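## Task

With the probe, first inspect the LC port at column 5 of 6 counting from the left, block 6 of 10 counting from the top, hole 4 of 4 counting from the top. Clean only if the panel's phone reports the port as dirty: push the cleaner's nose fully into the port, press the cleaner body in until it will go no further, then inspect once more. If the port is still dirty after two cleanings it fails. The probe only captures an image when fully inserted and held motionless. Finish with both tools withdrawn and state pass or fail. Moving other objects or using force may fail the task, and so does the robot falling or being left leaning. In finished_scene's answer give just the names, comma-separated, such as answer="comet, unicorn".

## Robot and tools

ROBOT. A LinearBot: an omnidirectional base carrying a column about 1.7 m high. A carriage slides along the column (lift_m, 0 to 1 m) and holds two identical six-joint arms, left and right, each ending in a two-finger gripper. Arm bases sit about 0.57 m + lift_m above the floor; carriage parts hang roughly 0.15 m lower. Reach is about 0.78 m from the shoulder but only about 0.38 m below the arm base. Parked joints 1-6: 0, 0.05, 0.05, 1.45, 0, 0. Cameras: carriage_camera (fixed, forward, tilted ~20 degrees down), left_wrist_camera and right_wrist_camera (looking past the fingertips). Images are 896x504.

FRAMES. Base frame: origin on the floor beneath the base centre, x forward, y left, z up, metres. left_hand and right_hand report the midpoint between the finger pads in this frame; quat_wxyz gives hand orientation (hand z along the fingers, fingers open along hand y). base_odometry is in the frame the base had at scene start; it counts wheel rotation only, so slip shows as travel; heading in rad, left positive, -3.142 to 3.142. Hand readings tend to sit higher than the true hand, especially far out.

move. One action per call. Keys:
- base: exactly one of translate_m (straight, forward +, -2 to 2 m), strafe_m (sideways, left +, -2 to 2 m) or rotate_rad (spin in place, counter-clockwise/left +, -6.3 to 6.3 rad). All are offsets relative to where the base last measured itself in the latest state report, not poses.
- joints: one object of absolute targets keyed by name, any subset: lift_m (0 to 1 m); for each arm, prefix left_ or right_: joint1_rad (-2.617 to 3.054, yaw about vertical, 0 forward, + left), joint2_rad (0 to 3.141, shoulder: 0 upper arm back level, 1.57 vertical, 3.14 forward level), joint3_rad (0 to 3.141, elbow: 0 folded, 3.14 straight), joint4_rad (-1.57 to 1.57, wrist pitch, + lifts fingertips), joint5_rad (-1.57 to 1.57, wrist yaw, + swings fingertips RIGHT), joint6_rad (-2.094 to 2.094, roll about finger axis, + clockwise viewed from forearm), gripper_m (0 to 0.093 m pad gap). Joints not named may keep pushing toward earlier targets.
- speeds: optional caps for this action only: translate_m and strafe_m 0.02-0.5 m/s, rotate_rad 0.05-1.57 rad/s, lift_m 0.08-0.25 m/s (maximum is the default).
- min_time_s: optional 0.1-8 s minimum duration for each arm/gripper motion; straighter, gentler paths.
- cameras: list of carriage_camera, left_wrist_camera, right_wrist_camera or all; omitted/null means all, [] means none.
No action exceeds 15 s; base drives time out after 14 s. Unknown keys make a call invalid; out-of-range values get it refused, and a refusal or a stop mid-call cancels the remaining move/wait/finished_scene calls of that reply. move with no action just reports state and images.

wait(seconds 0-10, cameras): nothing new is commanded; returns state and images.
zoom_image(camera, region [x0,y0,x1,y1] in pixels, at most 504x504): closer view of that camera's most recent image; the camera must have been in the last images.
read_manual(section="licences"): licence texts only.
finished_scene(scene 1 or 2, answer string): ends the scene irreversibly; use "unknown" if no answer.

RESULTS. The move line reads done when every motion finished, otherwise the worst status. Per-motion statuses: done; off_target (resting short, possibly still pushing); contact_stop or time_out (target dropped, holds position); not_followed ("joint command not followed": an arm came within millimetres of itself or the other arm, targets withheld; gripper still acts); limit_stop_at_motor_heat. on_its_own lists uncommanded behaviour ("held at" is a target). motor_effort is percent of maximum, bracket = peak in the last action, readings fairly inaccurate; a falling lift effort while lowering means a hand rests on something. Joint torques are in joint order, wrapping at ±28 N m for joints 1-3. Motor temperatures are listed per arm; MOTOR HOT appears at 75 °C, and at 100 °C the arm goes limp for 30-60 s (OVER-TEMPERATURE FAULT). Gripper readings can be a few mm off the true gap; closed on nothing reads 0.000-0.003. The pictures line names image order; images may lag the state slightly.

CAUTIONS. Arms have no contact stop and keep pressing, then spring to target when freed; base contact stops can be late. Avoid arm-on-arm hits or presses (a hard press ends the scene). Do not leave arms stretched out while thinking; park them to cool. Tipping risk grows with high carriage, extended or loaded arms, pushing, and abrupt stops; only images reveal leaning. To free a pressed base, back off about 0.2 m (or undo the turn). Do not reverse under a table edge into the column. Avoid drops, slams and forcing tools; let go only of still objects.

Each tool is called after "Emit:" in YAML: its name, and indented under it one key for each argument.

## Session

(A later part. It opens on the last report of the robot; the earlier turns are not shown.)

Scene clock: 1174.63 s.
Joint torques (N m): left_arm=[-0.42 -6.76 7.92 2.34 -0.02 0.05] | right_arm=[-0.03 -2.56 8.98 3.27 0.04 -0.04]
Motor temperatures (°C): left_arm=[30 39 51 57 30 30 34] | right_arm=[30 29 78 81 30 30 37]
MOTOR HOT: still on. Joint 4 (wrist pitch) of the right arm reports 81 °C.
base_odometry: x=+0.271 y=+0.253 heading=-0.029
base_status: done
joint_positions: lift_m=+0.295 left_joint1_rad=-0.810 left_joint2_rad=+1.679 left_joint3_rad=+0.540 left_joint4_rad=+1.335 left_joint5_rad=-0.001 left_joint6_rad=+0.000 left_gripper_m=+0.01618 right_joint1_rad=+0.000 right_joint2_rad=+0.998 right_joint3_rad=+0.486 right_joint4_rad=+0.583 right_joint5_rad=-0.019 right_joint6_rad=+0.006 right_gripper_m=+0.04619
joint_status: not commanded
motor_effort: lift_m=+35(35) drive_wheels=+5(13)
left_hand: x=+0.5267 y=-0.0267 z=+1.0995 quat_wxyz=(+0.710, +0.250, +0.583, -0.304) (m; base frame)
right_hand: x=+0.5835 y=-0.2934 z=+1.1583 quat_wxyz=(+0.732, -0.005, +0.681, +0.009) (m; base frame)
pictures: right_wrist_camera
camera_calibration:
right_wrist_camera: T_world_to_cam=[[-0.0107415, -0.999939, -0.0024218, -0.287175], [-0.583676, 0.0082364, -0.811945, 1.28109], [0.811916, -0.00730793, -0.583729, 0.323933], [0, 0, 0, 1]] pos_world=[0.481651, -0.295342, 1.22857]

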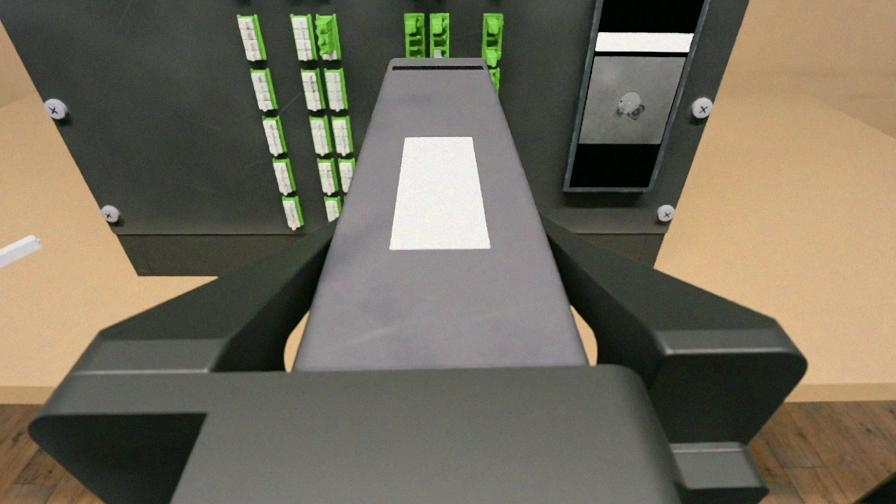

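Emit:
move:
  base: {"translate_m": -0.02}
  speeds: {"translate_m": 0.03}
  cameras: []

Emit:
move:
  base: {"translate_m": -0.12}
  speeds: {"translate_m": 0.08}
  cameras: []

Emit:
move:
  joints: {"right_joint1_rad": 0, "right_joint2_rad": 0.7, "right_joint3_rad": 0.4, "right_joint4_rad": 1.2, "right_joint5_rad": -0.015, "right_joint6_rad": 0.01, "left_joint1_rad": 0, "left_joint2_rad": 1.0, "left_joint3_rad": 0.525, "left_joint4_rad": 0.6}
  min_time_s: 2.5
  cameras: ["carriage_camera", "left_wrist_camera"]

Scene clock: 1183.60 s.
Joint torques (N m): left_arm=[-0.4 -6.79 7.97 2.36 -0.03 0.05] | right_arm=[-0.01 -4.52 8.21 3.24 0.02 -0.03]
Motor temperatures (°C): left_arm=[30 39 51 56 30 30 34] | right_arm=[30 29 78 81 30 30 37]
move: done
MOTOR HOT: still on. Joint 4 (wrist pitch) of the right arm reports 81 °C.
base_odometry: x=+0.251 y=+0.254 heading=-0.029
base_status: done
joint_positions: lift_m=+0.295 left_joint1_rad=-0.810 left_joint2_rad=+1.679 left_joint3_rad=+0.540 left_joint4_rad=+1.335 left_joint5_rad=+0.000 left_joint6_rad=+0.000 left_gripper_m=+0.01618 right_joint1_rad=+0.000 right_joint2_rad=+1.017 right_joint3_rad=+0.495 right_joint4_rad=+0.588 right_joint5_rad=-0.020 right_joint6_rad=+0.006 right_gripper_m=+0.04619
joint_status: not commanded
motor_effort: lift_m=+35(35) drive_wheels=+2(12)
left_hand: x=+0.5265 y=-0.0268 z=+1.0995 quat_wxyz=(+0.710, +0.250, +0.583, -0.304) (m; base frame)
right_hand: x=+0.5874 y=-0.2933 z=+1.1574 quat_wxyz=(+0.730, -0.005, +0.683, +0.009) (m; base frame)
pictures: none
No camera images: "cameras" was empty.

Scene clock: 1185.73 s.
Joint torques (N m): left_arm=[-0.4 -6.79 7.88 2.35 -0.01 0.06] | right_arm=[0.02 -4.51 8.23 3.26 0 -0.03]
Motor temperatures (°C): left_arm=[30 39 51 56 30 30 34] | right_arm=[30 29 77 81 30 30 37]
move: done
MOTOR HOT: still on. Joint 4 (wrist pitch) of the right arm reports 81 °C.
base_odometry: x=+0.131 y=+0.257 heading=-0.029
base_status: done
joint_positions: lift_m=+0.295 left_joint1_rad=-0.810 left_joint2_rad=+1.679 left_joint3_rad=+0.540 left_joint4_rad=+1.335 left_joint5_rad=+0.000 left_joint6_rad=+0.000 left_gripper_m=+0.01618 right_joint1_rad=+0.000 right_joint2_rad=+1.017 right_joint3_rad=+0.495 right_joint4_rad=+0.588 right_joint5_rad=-0.020 right_joint6_rad=+0.006 right_gripper_m=+0.04619
joint_status: not commanded
motor_effort: lift_m=+34(35) drive_wheels=+0(13)
left_hand: x=+0.5266 y=-0.0268 z=+1.0995 quat_wxyz=(+0.710, +0.250, +0.583, -0.304) (m; base frame)
right_hand: x=+0.5874 y=-0.2933 z=+1.1572 quat_wxyz=(+0.730, -0.005, +0.683, +0.009) (m; base frame)
pictures: none
No camera images: "cameras" was empty.

Scene clock: 1188.53 s.
Joint torques (N m): left_arm=[0.17 -4.79 7.36 2.24 -0.02 0.05] | right_arm=[0.06 -1.36 5.48 1.97 0.05 -0.04]
Motor temperatures (°C): left_arm=[30 39 51 56 30 30 34] | right_arm=[30 30 76 80 30 30 37]
move: off_target
MOTOR HOT: still on. Joint 4 (wrist pitch) of the right arm reports 80 °C.
base_odometry: x=+0.131 y=+0.257 heading=-0.029
base_status: not commanded
joint_positions: lift_m=+0.295 left_joint1_rad=-0.007 left_joint2_rad=+1.017 left_joint3_rad=+0.540 left_joint4_rad=+0.614 left_joint5_rad=+0.000 left_joint6_rad=+0.000 left_gripper_m=+0.01618 right_joint1_rad=+0.000 right_joint2_rad=+0.715 right_joint3_rad=+0.400 right_joint4_rad=+1.148 right_joint5_rad=-0.020 right_joint6_rad=+0.006 right_gripper_m=+0.04619
joint_status: right_joint4_rad off_target (ended at +1.148, target +1.200); the others done
motor_effort: lift_m=+34(35) drive_wheels=+0(0)
left_hand: x=+0.5884 y=+0.2942 z=+1.1855 quat_wxyz=(+0.754, +0.002, +0.657, -0.003) (m; base frame)
right_hand: x=+0.4561 y=-0.2933 z=+1.3228 quat_wxyz=(+0.933, -0.008, +0.361, +0.006) (m; base frame)
pictures: carriage_camera, left_wrist_camera
camera_calibration:
carriage_camera: T_world_to_cam=[[0.0462105, -0.998783, 0.0172131, -0.0304467], [-0.373918, -0.0332736, -0.926865, 1.24276], [0.92631, 0.0363946, -0.375001, 0.373516], [0, 0, 0, 1]] pos_world=[0.120105, -0.0026525, 1.29246]
left_wrist_camera: T_world_to_cam=[[-0.00785564, -0.999743, 0.0212427, 0.266539], [-0.455934, -0.0153258, -0.889881, 1.33362], [0.889979, -0.0166759, -0.455697, 0.148335], [0, 0, 0, 1]] pos_world=[0.478121, 0.289383, 1.2487]

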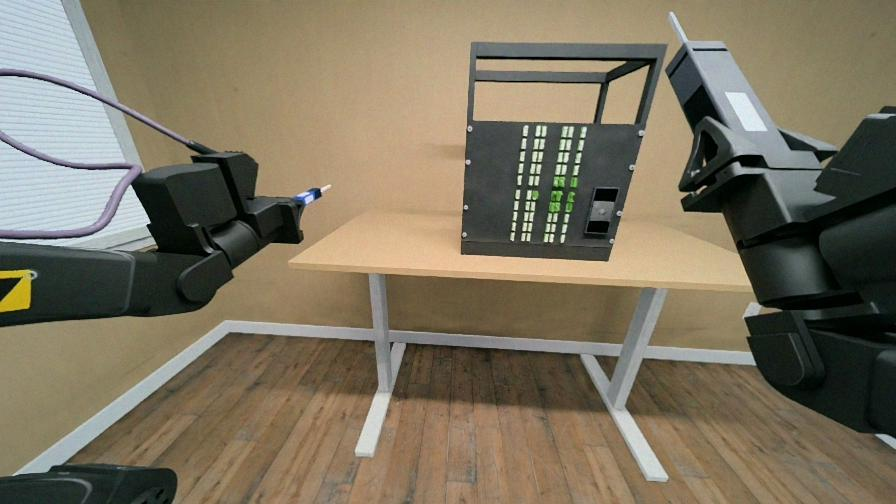

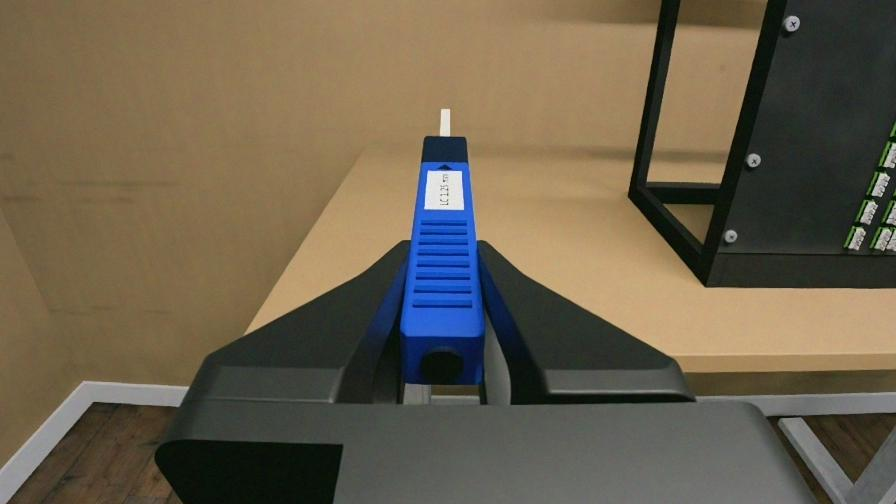

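Emit:
move:
  base: {"strafe_m": -0.585}
  speeds: {"strafe_m": 0.15}
  cameras: []

Emit:
wait:
  seconds: 0.7
  cameras: ["carriage_camera", "left_wrist_camera"]

Scene clock: 1198.20 s.
Joint torques (N m): left_arm=[0.09 -4.75 7.45 2.29 -0.03 0.05] | right_arm=[-0.01 -1.28 5.55 1.95 0.01 -0.02]
Motor temperatures (°C): left_arm=[30 38 51 57 30 30 34] | right_arm=[30 29 73 76 30 30 37]
move: done
MOTOR HOT: still on. Joint 4 (wrist pitch) of the right arm reports 76 °C.
base_odometry: x=+0.114 y=-0.328 heading=-0.029
base_status: done
joint_positions: lift_m=+0.295 left_joint1_rad=-0.006 left_joint2_rad=+1.017 left_joint3_rad=+0.540 left_joint4_rad=+0.611 left_joint5_rad=+0.002 left_joint6_rad=+0.000 left_gripper_m=+0.01618 right_joint1_rad=+0.000 right_joint2_rad=+0.715 right_joint3_rad=+0.400 right_joint4_rad=+1.150 right_joint5_rad=-0.018 right_joint6_rad=+0.006 right_gripper_m=+0.04619
joint_status: not commanded
motor_effort: lift_m=+35(35) drive_wheels=-1(12)
left_hand: x=+0.5885 y=+0.2944 z=+1.1847 quat_wxyz=(+0.753, +0.002, +0.658, -0.003) (m; base frame)
right_hand: x=+0.4557 y=-0.2935 z=+1.3232 quat_wxyz=(+0.933, -0.008, +0.360, +0.006) (m; base frame)
pictures: none
No camera images: "cameras" was empty.

Scene clock: 1198.90 s.
Joint torques (N m): left_arm=[0.14 -4.78 7.38 2.28 -0.04 0.05] | right_arm=[0.03 -1.22 5.42 1.95 0.01 -0.01]
Motor temperatures (°C): left_arm=[30 38 51 57 30 30 34] | right_arm=[30 29 72 76 30 30 37]
MOTOR HOT: still on. Joint 4 (wrist pitch) of the right arm reports 76 °C.
base_odometry: x=+0.114 y=-0.328 heading=-0.029
base_status: done
joint_positions: lift_m=+0.295 left_joint1_rad=-0.006 left_joint2_rad=+1.017 left_joint3_rad=+0.540 left_joint4_rad=+0.611 left_joint5_rad=+0.002 left_joint6_rad=+0.000 left_gripper_m=+0.01618 right_joint1_rad=+0.000 right_joint2_rad=+0.715 right_joint3_rad=+0.400 right_joint4_rad=+1.150 right_joint5_rad=-0.018 right_joint6_rad=+0.006 right_gripper_m=+0.04619
joint_status: not commanded
motor_effort: lift_m=+35(35) drive_wheels=-1(12)
left_hand: x=+0.5885 y=+0.2944 z=+1.1847 quat_wxyz=(+0.753, +0.002, +0.658, -0.003) (m; base frame)
right_hand: x=+0.4557 y=-0.2935 z=+1.3232 quat_wxyz=(+0.933, -0.008, +0.360, +0.006) (m; base frame)
wait: 0.70 s; at rest by 0.27 s
pictures: carriage_camera, left_wrist_camera
camera_calibration:
carriage_camera: T_world_to_cam=[[0.0462105, -0.998783, 0.0172131, -0.0304467], [-0.373918, -0.0332736, -0.926865, 1.24276], [0.92631, 0.0363946, -0.375001, 0.373516], [0, 0, 0, 1]] pos_world=[0.120105, -0.0026525, 1.29246]
left_wrist_camera: T_world_to_cam=[[-0.00815215, -0.999746, 0.0210029, 0.267193], [-0.458639, -0.014926, -0.888497, 1.33286], [0.888585, -0.0168759, -0.458401, 0.151993], [0, 0, 0, 1]] pos_world=[0.478421, 0.289584, 1.2483]

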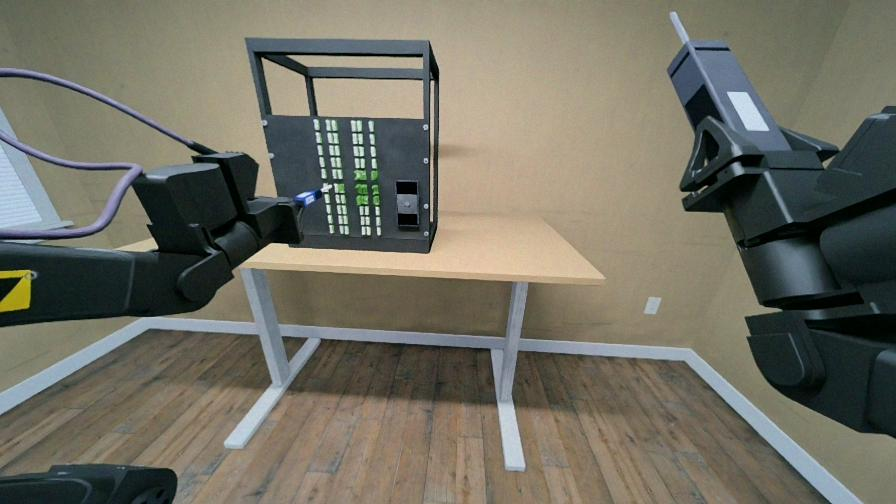

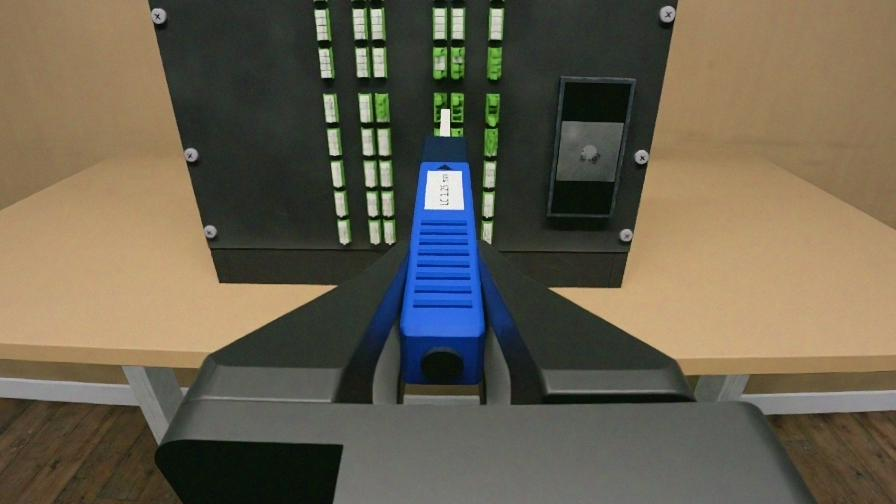

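Emit:
zoom_image:
  camera: "left_wrist_camera"
  region: [395, 100, 495, 220]

Emit:
zoom_image:
  camera: "left_wrist_camera"
  region: [395, 220, 495, 340]

Emit:
zoom_image:
  camera: "left_wrist_camera"
  region: [138, 0, 178, 40]

Emit:
zoom_image:
  camera: "left_wrist_camera"
  region: [647, 0, 687, 40]

Emit:
zoom_image:
  camera: "left_wrist_camera"
  region: [190, 212, 230, 252]

Emit:
zoom_image:
  camera: "left_wrist_camera"
  region: [606, 216, 646, 256]

Scaled by 4.200 from the camera's 896x504 image, which has a finer 1280x720 frame.

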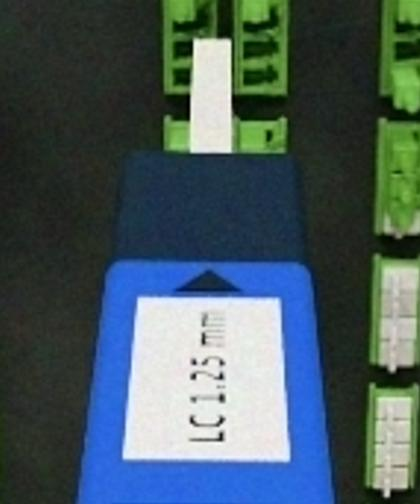

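Scaled by 4.200 from the camera's 896x504 image, which has a finer 1280x720 frame.

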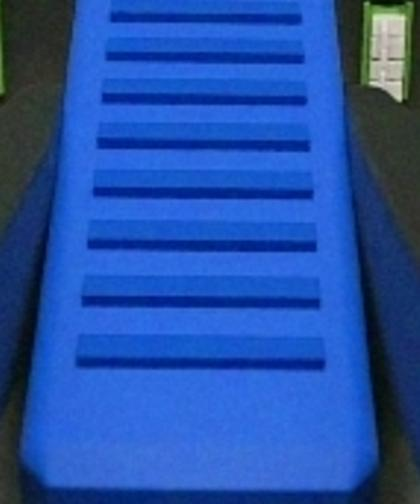

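Scaled by 12.600 from the camera's 896x504 image, which has a finer 1280x720 frame.

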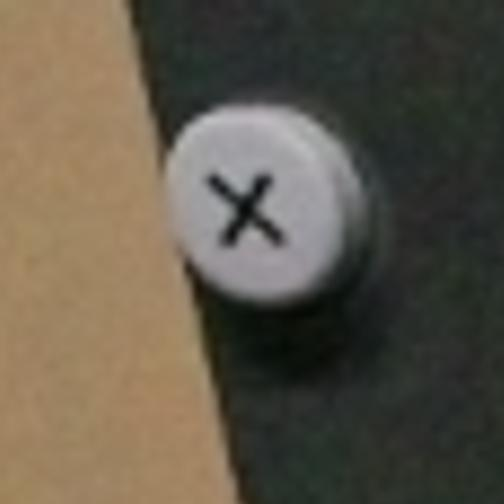

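Scaled by 12.600 from the camera's 896x504 image, which has a finer 1280x720 frame.

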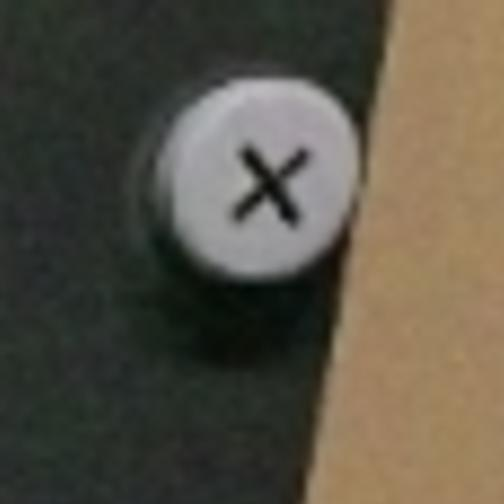

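Scaled by 12.600 from the camera's 896x504 image, which has a finer 1280x720 frame.

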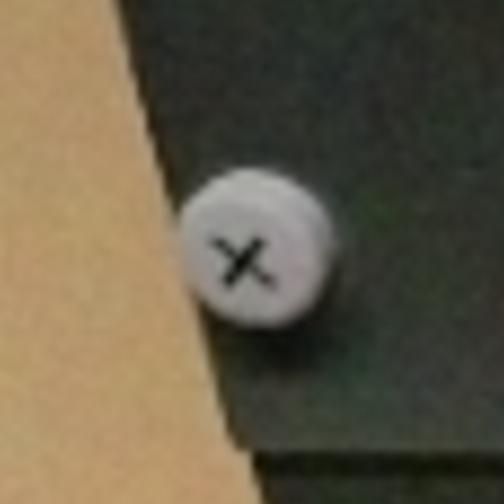

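Scaled by 12.600 from the camera's 896x504 image, which has a finer 1280x720 frame.

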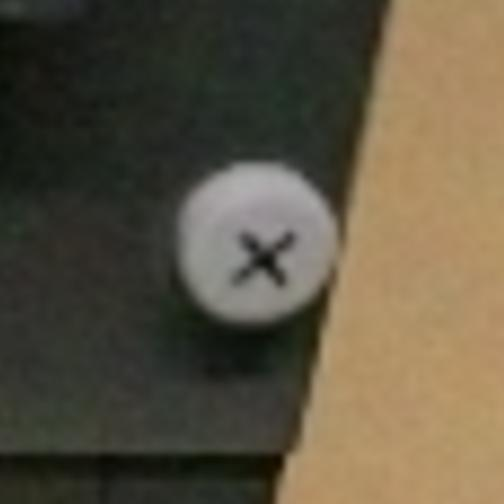

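Emit:
move:
  joints: {"lift_m": 0.318, "left_joint1_rad": 0, "left_joint2_rad": 1.0, "left_joint3_rad": 0.475, "left_joint4_rad": 0.535, "left_joint5_rad": 0, "left_joint6_rad": 0, "right_joint1_rad": 0.81, "right_joint2_rad": 1.69, "right_joint3_rad": 0.554, "right_joint4_rad": 1.336}
  min_time_s: 4

Scene clock: 1238.37 s.
Joint torques (N m): left_arm=[0.1 -4.1 7.43 2.32 -0.04 0.05] | right_arm=[0.51 -6.89 7.02 3.27 0.01 -0.04]
Motor temperatures (°C): left_arm=[30 37 51 58 30 30 34] | right_arm=[30 29 66 71 30 30 37]
move: off_target
MOTOR HOT: cleared for the motors of the right arm.
base_odometry: x=+0.114 y=-0.328 heading=-0.029
base_status: not commanded
joint_positions: lift_m=+0.318 left_joint1_rad=-0.006 left_joint2_rad=+1.010 left_joint3_rad=+0.489 left_joint4_rad=+0.547 left_joint5_rad=+0.002 left_joint6_rad=+0.000 left_gripper_m=+0.01618 right_joint1_rad=+0.804 right_joint2_rad=+1.687 right_joint3_rad=+0.519 right_joint4_rad=+1.263 right_joint5_rad=-0.017 right_joint6_rad=+0.006 right_gripper_m=+0.04619
joint_status: right_joint4_rad off_target (ended at +1.263, target +1.336); the others done
motor_effort: lift_m=+39(48) drive_wheels=-1(1)
left_hand: x=+0.5863 y=+0.2944 z=+1.1694 quat_wxyz=(+0.716, +0.002, +0.698, -0.003) (m; base frame)
right_hand: x=+0.5260 y=+0.0271 z=+1.0931 quat_wxyz=(+0.678, -0.267, +0.617, +0.297) (m; base frame)
pictures: carriage_camera, left_wrist_camera, right_wrist_camera
camera_calibration:
carriage_camera: T_world_to_cam=[[0.0462105, -0.998783, 0.0172131, -0.0308408], [-0.373918, -0.0332736, -0.926865, 1.26398], [0.92631, 0.0363946, -0.375001, 0.382104], [0, 0, 0, 1]] pos_world=[0.120105, -0.0026525, 1.31536]
left_wrist_camera: T_world_to_cam=[[-0.00586679, -0.999759, 0.0211773, 0.265898], [-0.551727, -0.0144264, -0.8339, 1.3088], [0.834004, -0.0165764, -0.551509, 0.287703], [0, 0, 0, 1]] pos_world=[0.483716, 0.289484, 1.24445]
right_wrist_camera: T_world_to_cam=[[0.711723, -0.702454, -0.00286054, -0.35514], [-0.398347, -0.400242, -0.825304, 1.12013], [0.578593, 0.588527, -0.564682, 0.420667], [0, 0, 0, 1]] pos_world=[0.455568, -0.0487186, 1.16098]

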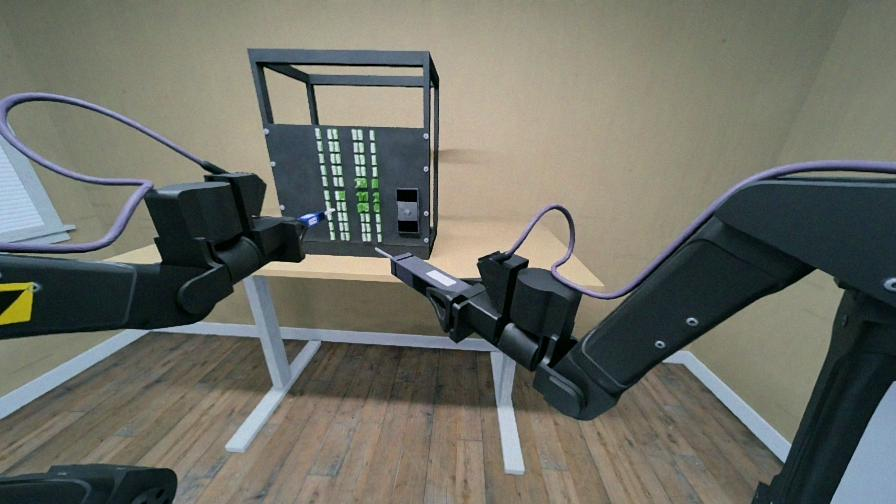

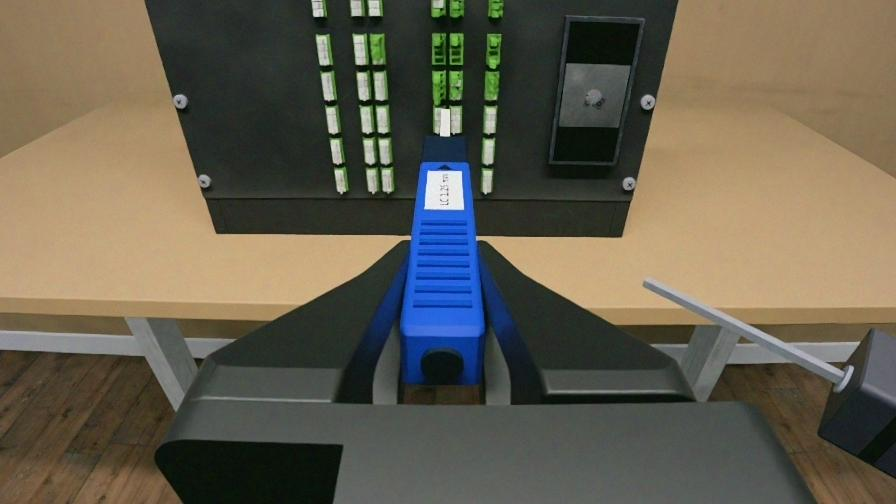

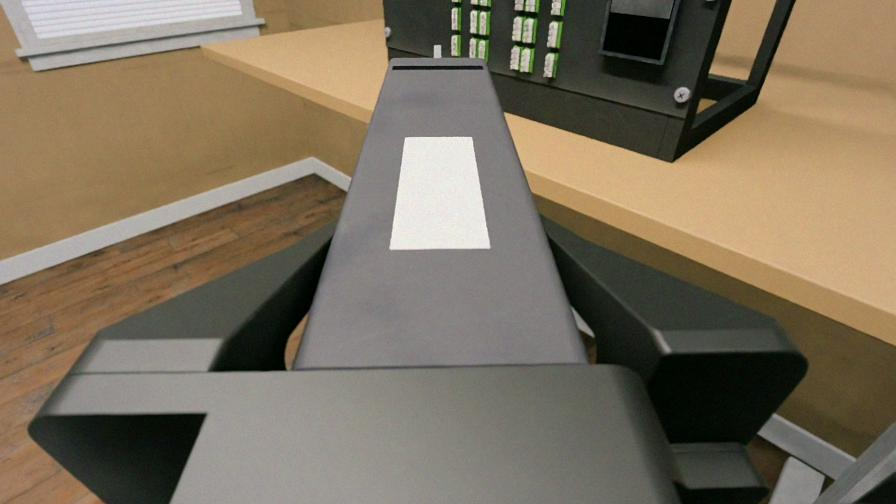

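Emit:
move:
  joints: {"right_joint4_rad": 1.57}
  min_time_s: 1.5
  cameras: ["right_wrist_camera"]

Scene clock: 1245.37 s.
Joint torques (N m): left_arm=[0.09 -4.08 7.46 2.33 -0.04 0.05] | right_arm=[0.54 -6.79 6.82 3.03 -0.01 -0.04]
Motor temperatures (°C): left_arm=[30 37 51 58 30 30 34] | right_arm=[30 31 67 74 30 30 37]
move: off_target
base_odometry: x=+0.114 y=-0.328 heading=-0.029
base_status: not commanded
joint_positions: lift_m=+0.318 left_joint1_rad=-0.006 left_joint2_rad=+1.010 left_joint3_rad=+0.489 left_joint4_rad=+0.547 left_joint5_rad=+0.002 left_joint6_rad=+0.000 left_gripper_m=+0.01618 right_joint1_rad=+0.804 right_joint2_rad=+1.687 right_joint3_rad=+0.519 right_joint4_rad=+1.500 right_joint5_rad=-0.017 right_joint6_rad=+0.006 right_gripper_m=+0.04619
joint_status: right_joint4_rad off_target (ended at +1.500, target +1.570)
motor_effort: lift_m=+40(41) drive_wheels=-1(1)
left_hand: x=+0.5863 y=+0.2944 z=+1.1693 quat_wxyz=(+0.716, +0.002, +0.698, -0.003) (m; base frame)
right_hand: x=+0.5175 y=+0.0183 z=+1.1499 quat_wxyz=(+0.746, -0.232, +0.532, +0.326) (m; base frame)
pictures: right_wrist_camera
camera_calibration:
right_wrist_camera: T_world_to_cam=[[0.712424, -0.701727, -0.00563963, -0.352332], [-0.253004, -0.249348, -0.934781, 1.208], [0.654555, 0.667387, -0.355181, 0.181297], [0, 0, 0, 1]] pos_world=[0.43797, -0.0670241, 1.19162]

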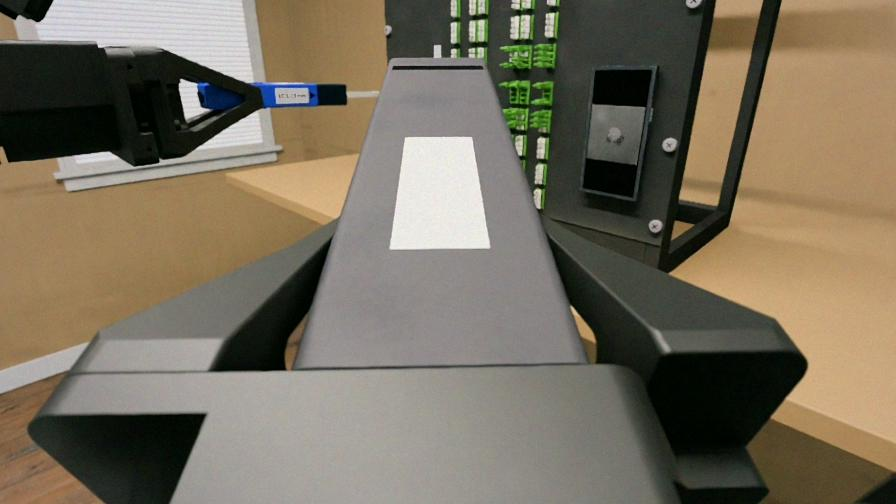

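Emit:
zoom_image:
  camera: "right_wrist_camera"
  region: [190, 70, 390, 130]

Emit:
zoom_image:
  camera: "right_wrist_camera"
  region: [560, 0, 710, 250]

Emit:
zoom_image:
  camera: "right_wrist_camera"
  region: [375, 10, 415, 50]

Emit:
zoom_image:
  camera: "right_wrist_camera"
  region: [485, 30, 565, 220]

Scaled by 2.520 from the camera's 896x504 image, which has a finer 1280x720 frame.

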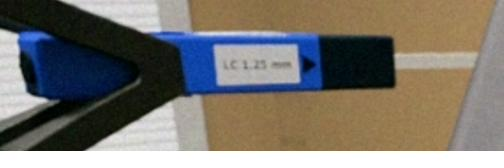

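Scaled by 2.016 from the camera's 896x504 image, which has a finer 1280x720 frame.

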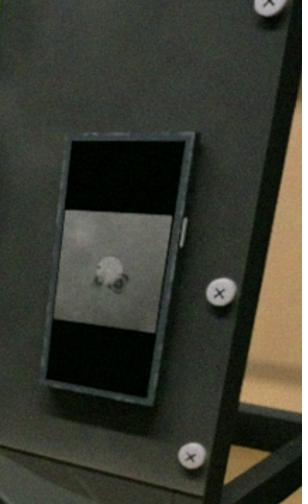

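Scaled by 12.600 from the camera's 896x504 image, which has a finer 1280x720 frame.

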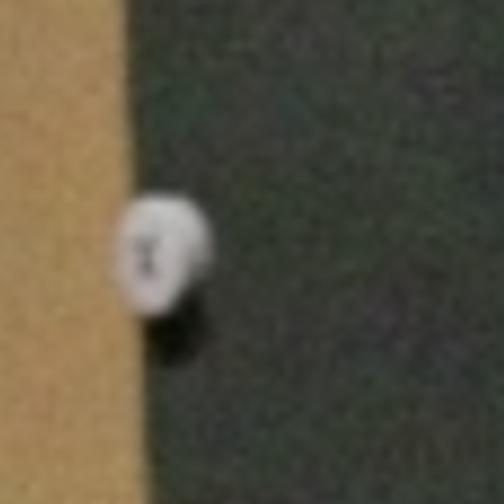

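Scaled by 2.653 from the camera's 896x504 image, which has a finer 1280x720 frame.

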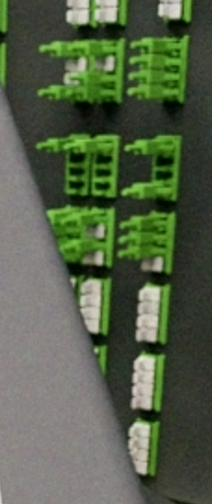

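Emit:
zoom_image:
  camera: "right_wrist_camera"
  region: [255, 70, 385, 120]

Emit:
zoom_image:
  camera: "right_wrist_camera"
  region: [340, 75, 384, 110]

Scaled by 3.877 from the camera's 896x504 image, which has a finer 1280x720 frame.

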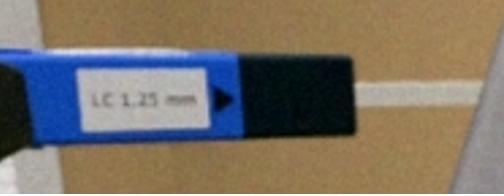

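Scaled by 11.455 from the camera's 896x504 image, which has a finer 1280x720 frame.

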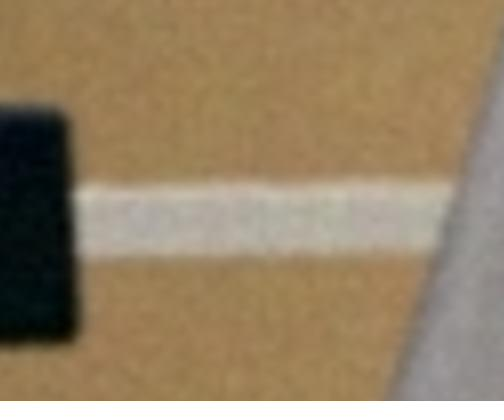

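Emit:
move:
  joints: {"lift_m": 0.313, "left_joint4_rad": 0.562, "left_joint5_rad": 0.022, "right_joint1_rad": 0, "right_joint2_rad": 0.7, "right_joint3_rad": 0.4, "right_joint4_rad": 1.2}
  min_time_s: 2.5
  cameras: []

Emit:
wait:
  seconds: 0.6
  cameras: ["left_wrist_camera"]

Emit:
zoom_image:
  camera: "left_wrist_camera"
  region: [415, 60, 475, 150]

Scene clock: 1291.80 s.
Joint torques (N m): left_arm=[0.1 -4.03 7.92 2.59 0.04 0.05] | right_arm=[-0.57 -1.14 5.45 1.83 -0.04 -0.06]
Motor temperatures (°C): left_arm=[30 37 51 57 30 30 34] | right_arm=[30 35 67 72 30 30 37]
move: done
base_odometry: x=+0.114 y=-0.328 heading=-0.029
base_status: not commanded
joint_positions: lift_m=+0.313 left_joint1_rad=-0.006 left_joint2_rad=+1.010 left_joint3_rad=+0.484 left_joint4_rad=+0.549 left_joint5_rad=+0.015 left_joint6_rad=+0.000 left_gripper_m=+0.01618 right_joint1_rad=+0.006 right_joint2_rad=+0.714 right_joint3_rad=+0.399 right_joint4_rad=+1.161 right_joint5_rad=-0.015 right_joint6_rad=+0.006 right_gripper_m=+0.04619
joint_status: all done
motor_effort: lift_m=+36(37) drive_wheels=-1(1)
left_hand: x=+0.5858 y=+0.2921 z=+1.1632 quat_wxyz=(+0.715, +0.007, +0.699, -0.007) (m; base frame)
right_hand: x=+0.4536 y=-0.2928 z=+1.3429 quat_wxyz=(+0.935, -0.007, +0.355, +0.008) (m; base frame)
pictures: none
No camera images: "cameras" was empty.

Scene clock: 1292.40 s.
Joint torques (N m): left_arm=[0.09 -3.99 7.95 2.59 0.04 0.05] | right_arm=[-0.54 -1.06 5.42 1.84 -0.03 -0.05]
Motor temperatures (°C): left_arm=[30 37 51 58 30 30 34] | right_arm=[30 35 67 72 30 30 37]
base_odometry: x=+0.114 y=-0.328 heading=-0.029
base_status: not commanded
joint_positions: lift_m=+0.313 left_joint1_rad=-0.006 left_joint2_rad=+1.010 left_joint3_rad=+0.484 left_joint4_rad=+0.549 left_joint5_rad=+0.015 left_joint6_rad=+0.000 left_gripper_m=+0.01618 right_joint1_rad=+0.006 right_joint2_rad=+0.714 right_joint3_rad=+0.399 right_joint4_rad=+1.159 right_joint5_rad=-0.015 right_joint6_rad=+0.006 right_gripper_m=+0.04619
joint_status: all done
motor_effort: lift_m=+36(37) drive_wheels=-1(1)
left_hand: x=+0.5858 y=+0.2921 z=+1.1632 quat_wxyz=(+0.715, +0.007, +0.699, -0.007) (m; base frame)
right_hand: x=+0.4538 y=-0.2928 z=+1.3427 quat_wxyz=(+0.935, -0.007, +0.355, +0.008) (m; base frame)
wait: 0.60 s; at rest by 0.27 s
pictures: left_wrist_camera
camera_calibration:
left_wrist_camera: T_world_to_cam=[[-0.0191915, -0.999596, 0.0209426, 0.27175], [-0.553454, -0.00682324, -0.832852, 1.30093], [0.832659, -0.0275744, -0.553099, 0.290483], [0, 0, 0, 1]] pos_world=[0.483345, 0.288526, 1.23845]

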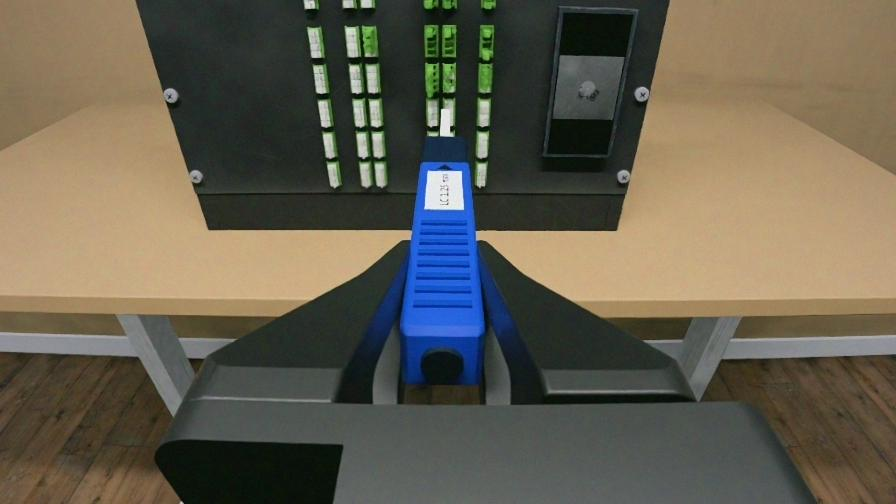

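Scaled by 5.600 from the camera's 896x504 image, which has a finer 1280x720 frame.

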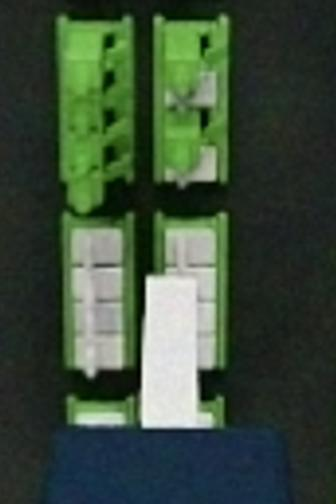

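Emit:
move:
  base: {"translate_m": 0.14}
  speeds: {"translate_m": 0.08}
  joints: {"left_joint4_rad": 0.59, "right_joint1_rad": 0}
  cameras: []

Emit:
wait:
  seconds: 0.6
  cameras: ["left_wrist_camera", "carriage_camera"]

Emit:
zoom_image:
  camera: "left_wrist_camera"
  region: [405, 60, 495, 140]

Scene clock: 1300.83 s.
Joint torques (N m): left_arm=[0.1 -4 7.99 2.52 0.03 0.06] | right_arm=[-0.62 -0.84 5.41 1.93 -0.01 -0.03]
Motor temperatures (°C): left_arm=[30 37 51 57 30 30 34] | right_arm=[30 33 65 70 30 30 37]
move: done
base_odometry: x=+0.254 y=-0.332 heading=-0.030
base_status: done
joint_positions: lift_m=+0.313 left_joint1_rad=-0.006 left_joint2_rad=+1.010 left_joint3_rad=+0.484 left_joint4_rad=+0.581 left_joint5_rad=+0.015 left_joint6_rad=+0.000 left_gripper_m=+0.01618 right_joint1_rad=+0.006 right_joint2_rad=+0.711 right_joint3_rad=+0.399 right_joint4_rad=+1.154 right_joint5_rad=-0.015 right_joint6_rad=+0.006 right_gripper_m=+0.04619
joint_status: all done
motor_effort: lift_m=+37(38) drive_wheels=-2(10)
left_hand: x=+0.5855 y=+0.2920 z=+1.1710 quat_wxyz=(+0.726, +0.007, +0.687, -0.007) (m; base frame)
right_hand: x=+0.4537 y=-0.2928 z=+1.3426 quat_wxyz=(+0.934, -0.007, +0.356, +0.008) (m; base frame)
pictures: none
No camera images: "cameras" was empty.

Scene clock: 1301.43 s.
Joint torques (N m): left_arm=[0.12 -3.96 7.92 2.54 0.04 0.05] | right_arm=[-0.46 -0.77 5.56 1.92 -0.03 -0.05]
Motor temperatures (°C): left_arm=[30 36 51 57 30 30 34] | right_arm=[30 33 65 70 30 30 37]
base_odometry: x=+0.254 y=-0.332 heading=-0.030
base_status: done
joint_positions: lift_m=+0.313 left_joint1_rad=-0.006 left_joint2_rad=+1.010 left_joint3_rad=+0.484 left_joint4_rad=+0.581 left_joint5_rad=+0.015 left_joint6_rad=+0.000 left_gripper_m=+0.01618 right_joint1_rad=+0.006 right_joint2_rad=+0.711 right_joint3_rad=+0.399 right_joint4_rad=+1.154 right_joint5_rad=-0.015 right_joint6_rad=+0.006 right_gripper_m=+0.04619
joint_status: all done
motor_effort: lift_m=+36(38) drive_wheels=-2(10)
left_hand: x=+0.5855 y=+0.2920 z=+1.1710 quat_wxyz=(+0.726, +0.007, +0.687, -0.007) (m; base frame)
right_hand: x=+0.4537 y=-0.2928 z=+1.3426 quat_wxyz=(+0.934, -0.007, +0.356, +0.008) (m; base frame)
wait: 0.60 s; at rest by 0.27 s
pictures: carriage_camera, left_wrist_camera
camera_calibration:
carriage_camera: T_world_to_cam=[[0.0462105, -0.998783, 0.0172131, -0.0307599], [-0.373918, -0.0332736, -0.926865, 1.25963], [0.92631, 0.0363946, -0.375001, 0.380341], [0, 0, 0, 1]] pos_world=[0.120105, -0.0026525, 1.31066]
left_wrist_camera: T_world_to_cam=[[-0.0202388, -0.999586, 0.0204495, 0.27272], [-0.526764, -0.00672347, -0.849985, 1.31165], [0.849771, -0.0279747, -0.52641, 0.253879], [0, 0, 0, 1]] pos_world=[0.480711, 0.288528, 1.24295]

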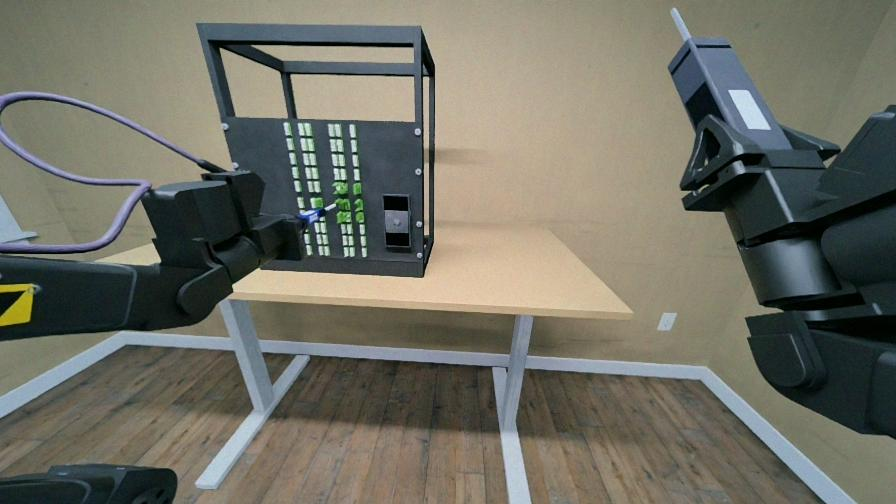

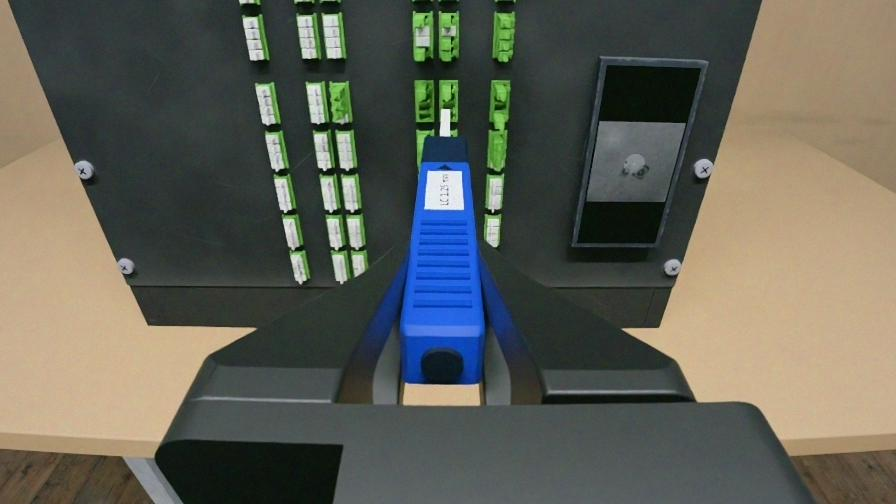

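Scaled by 5.600 from the camera's 896x504 image, which has a finer 1280x720 frame.

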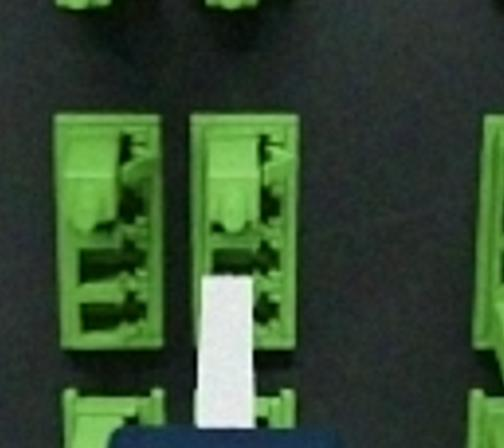

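Emit:
move:
  base: {"translate_m": 0.045}
  speeds: {"translate_m": 0.04}
  cameras: []

Emit:
wait:
  seconds: 0.6
  cameras: ["left_wrist_camera"]

Emit:
zoom_image:
  camera: "left_wrist_camera"
  region: [405, 60, 495, 140]

Scene clock: 1311.80 s.
Joint torques (N m): left_arm=[0.09 -3.07 8.2 2.52 0.02 0.05] | right_arm=[-0.54 -0.84 5.49 1.94 -0.01 -0.05]
Motor temperatures (°C): left_arm=[30 36 51 57 30 30 34] | right_arm=[30 32 64 69 30 30 37]
move: done
base_odometry: x=+0.299 y=-0.334 heading=-0.030
base_status: done
joint_positions: lift_m=+0.313 left_joint1_rad=-0.006 left_joint2_rad=+1.001 left_joint3_rad=+0.481 left_joint4_rad=+0.582 left_joint5_rad=+0.016 left_joint6_rad=+0.000 left_gripper_m=+0.01618 right_joint1_rad=+0.006 right_joint2_rad=+0.711 right_joint3_rad=+0.399 right_joint4_rad=+1.153 right_joint5_rad=-0.015 right_joint6_rad=+0.006 right_gripper_m=+0.04619
joint_status: not commanded
motor_effort: lift_m=+35(37) drive_wheels=+3(14)
left_hand: x=+0.5839 y=+0.2919 z=+1.1726 quat_wxyz=(+0.729, +0.008, +0.685, -0.008) (m; base frame)
right_hand: x=+0.4538 y=-0.2928 z=+1.3424 quat_wxyz=(+0.934, -0.007, +0.357, +0.008) (m; base frame)
pictures: none
No camera images: "cameras" was empty.

Scene clock: 1312.40 s.
Joint torques (N m): left_arm=[0.12 -3.04 8.2 2.51 0.03 0.05] | right_arm=[-0.5 -0.87 5.48 1.91 -0.05 -0.05]
Motor temperatures (°C): left_arm=[30 36 51 57 30 30 34] | right_arm=[30 32 64 69 30 30 37]
base_odometry: x=+0.299 y=-0.334 heading=-0.030
base_status: done
joint_positions: lift_m=+0.313 left_joint1_rad=-0.006 left_joint2_rad=+1.001 left_joint3_rad=+0.481 left_joint4_rad=+0.582 left_joint5_rad=+0.016 left_joint6_rad=+0.000 left_gripper_m=+0.01618 right_joint1_rad=+0.006 right_joint2_rad=+0.711 right_joint3_rad=+0.399 right_joint4_rad=+1.153 right_joint5_rad=-0.015 right_joint6_rad=+0.006 right_gripper_m=+0.04619
joint_status: not commanded
motor_effort: lift_m=+35(37) drive_wheels=+3(14)
left_hand: x=+0.5839 y=+0.2919 z=+1.1726 quat_wxyz=(+0.729, +0.008, +0.685, -0.008) (m; base frame)
right_hand: x=+0.4538 y=-0.2928 z=+1.3424 quat_wxyz=(+0.934, -0.007, +0.357, +0.008) (m; base frame)
wait: 0.60 s; at rest by 0.27 s
pictures: left_wrist_camera
camera_calibration:
left_wrist_camera: T_world_to_cam=[[-0.0210833, -0.999572, 0.0202968, 0.273251], [-0.521558, -0.00632361, -0.853192, 1.31281], [0.852955, -0.0285741, -0.521201, 0.248272], [0, 0, 0, 1]] pos_world=[0.478702, 0.28853, 1.24393]

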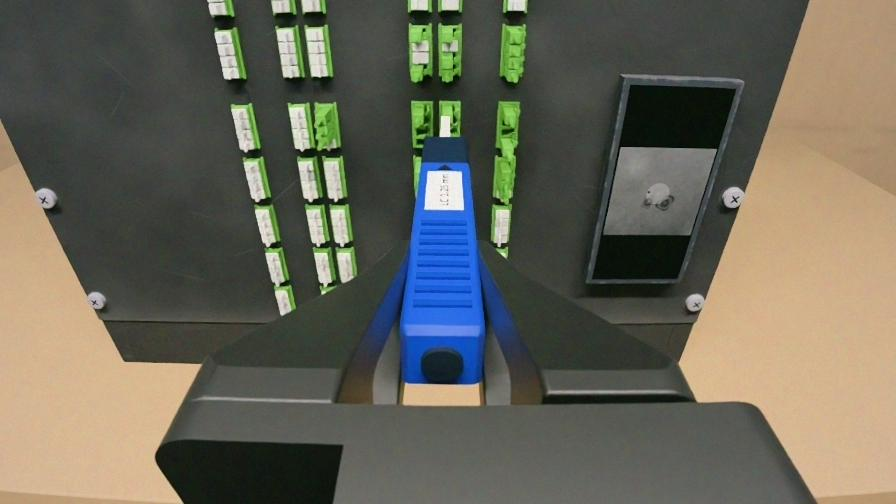

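Scaled by 5.600 from the camera's 896x504 image, which has a finer 1280x720 frame.

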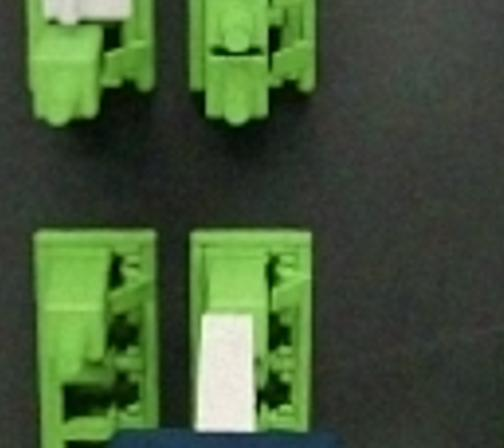

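Emit:
move:
  base: {"translate_m": -0.015}
  speeds: {"translate_m": 0.04}
  cameras: []

Emit:
wait:
  seconds: 0.6
  cameras: ["left_wrist_camera"]

Emit:
zoom_image:
  camera: "left_wrist_camera"
  region: [405, 60, 495, 140]

Scene clock: 1317.00 s.
Joint torques (N m): left_arm=[0.08 -3.03 8.2 2.51 0.04 0.06] | right_arm=[-0.55 -0.9 5.46 1.89 -0.03 -0.02]
Motor temperatures (°C): left_arm=[30 36 51 57 30 30 34] | right_arm=[30 31 63 68 30 30 37]
move: done
base_odometry: x=+0.284 y=-0.333 heading=-0.030
base_status: done
joint_positions: lift_m=+0.313 left_joint1_rad=-0.006 left_joint2_rad=+1.001 left_joint3_rad=+0.481 left_joint4_rad=+0.584 left_joint5_rad=+0.016 left_joint6_rad=+0.000 left_gripper_m=+0.01618 right_joint1_rad=+0.006 right_joint2_rad=+0.711 right_joint3_rad=+0.399 right_joint4_rad=+1.154 right_joint5_rad=-0.015 right_joint6_rad=+0.006 right_gripper_m=+0.04619
joint_status: not commanded
motor_effort: lift_m=+36(37) drive_wheels=+2(11)
left_hand: x=+0.5839 y=+0.2919 z=+1.1730 quat_wxyz=(+0.729, +0.008, +0.684, -0.008) (m; base frame)
right_hand: x=+0.4536 y=-0.2928 z=+1.3426 quat_wxyz=(+0.934, -0.007, +0.356, +0.008) (m; base frame)
pictures: none
No camera images: "cameras" was empty.

Scene clock: 1317.60 s.
Joint torques (N m): left_arm=[0.1 -3.03 8.16 2.49 0.03 0.05] | right_arm=[-0.47 -0.87 5.46 1.91 -0.03 -0.03]
Motor temperatures (°C): left_arm=[30 36 51 57 30 30 34] | right_arm=[30 31 63 68 30 30 37]
base_odometry: x=+0.284 y=-0.333 heading=-0.030
base_status: done
joint_positions: lift_m=+0.313 left_joint1_rad=-0.006 left_joint2_rad=+1.001 left_joint3_rad=+0.481 left_joint4_rad=+0.584 left_joint5_rad=+0.016 left_joint6_rad=+0.000 left_gripper_m=+0.01618 right_joint1_rad=+0.006 right_joint2_rad=+0.711 right_joint3_rad=+0.399 right_joint4_rad=+1.154 right_joint5_rad=-0.015 right_joint6_rad=+0.006 right_gripper_m=+0.04619
joint_status: not commanded
motor_effort: lift_m=+36(37) drive_wheels=+2(11)
left_hand: x=+0.5839 y=+0.2919 z=+1.1730 quat_wxyz=(+0.729, +0.008, +0.684, -0.008) (m; base frame)
right_hand: x=+0.4536 y=-0.2928 z=+1.3426 quat_wxyz=(+0.934, -0.007, +0.356, +0.008) (m; base frame)
wait: 0.60 s; at rest by 0.27 s
pictures: left_wrist_camera
camera_calibration:
left_wrist_camera: T_world_to_cam=[[-0.0211211, -0.999572, 0.0202567, 0.273311], [-0.519947, -0.00632362, -0.854175, 1.31332], [0.853937, -0.0285736, -0.519591, 0.246071], [0, 0, 0, 1]] pos_world=[0.4785, 0.28853, 1.24413]

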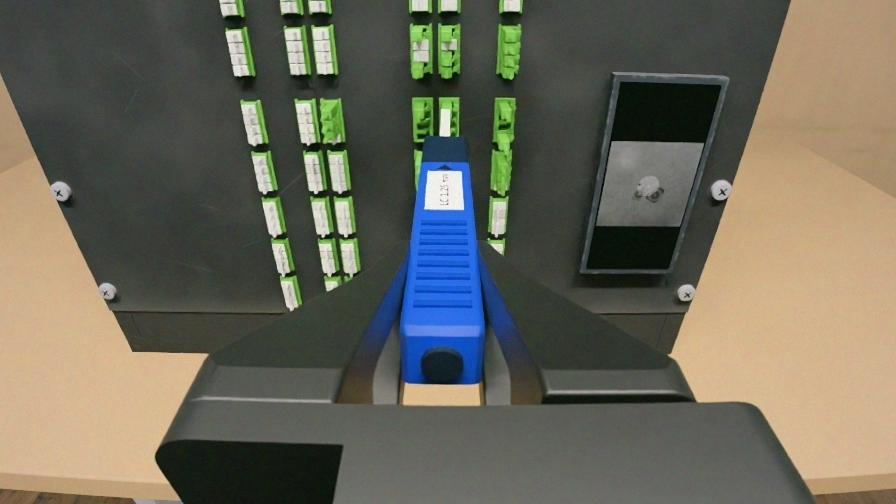

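Scaled by 5.600 from the camera's 896x504 image, which has a finer 1280x720 frame.

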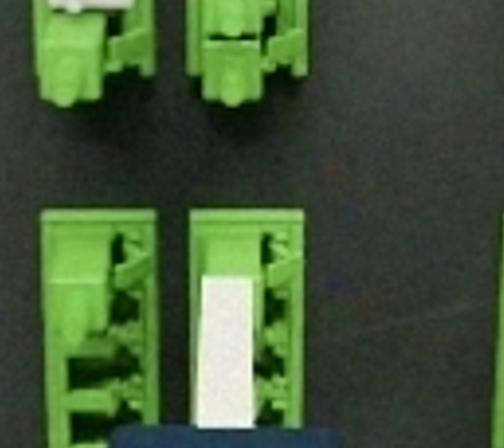

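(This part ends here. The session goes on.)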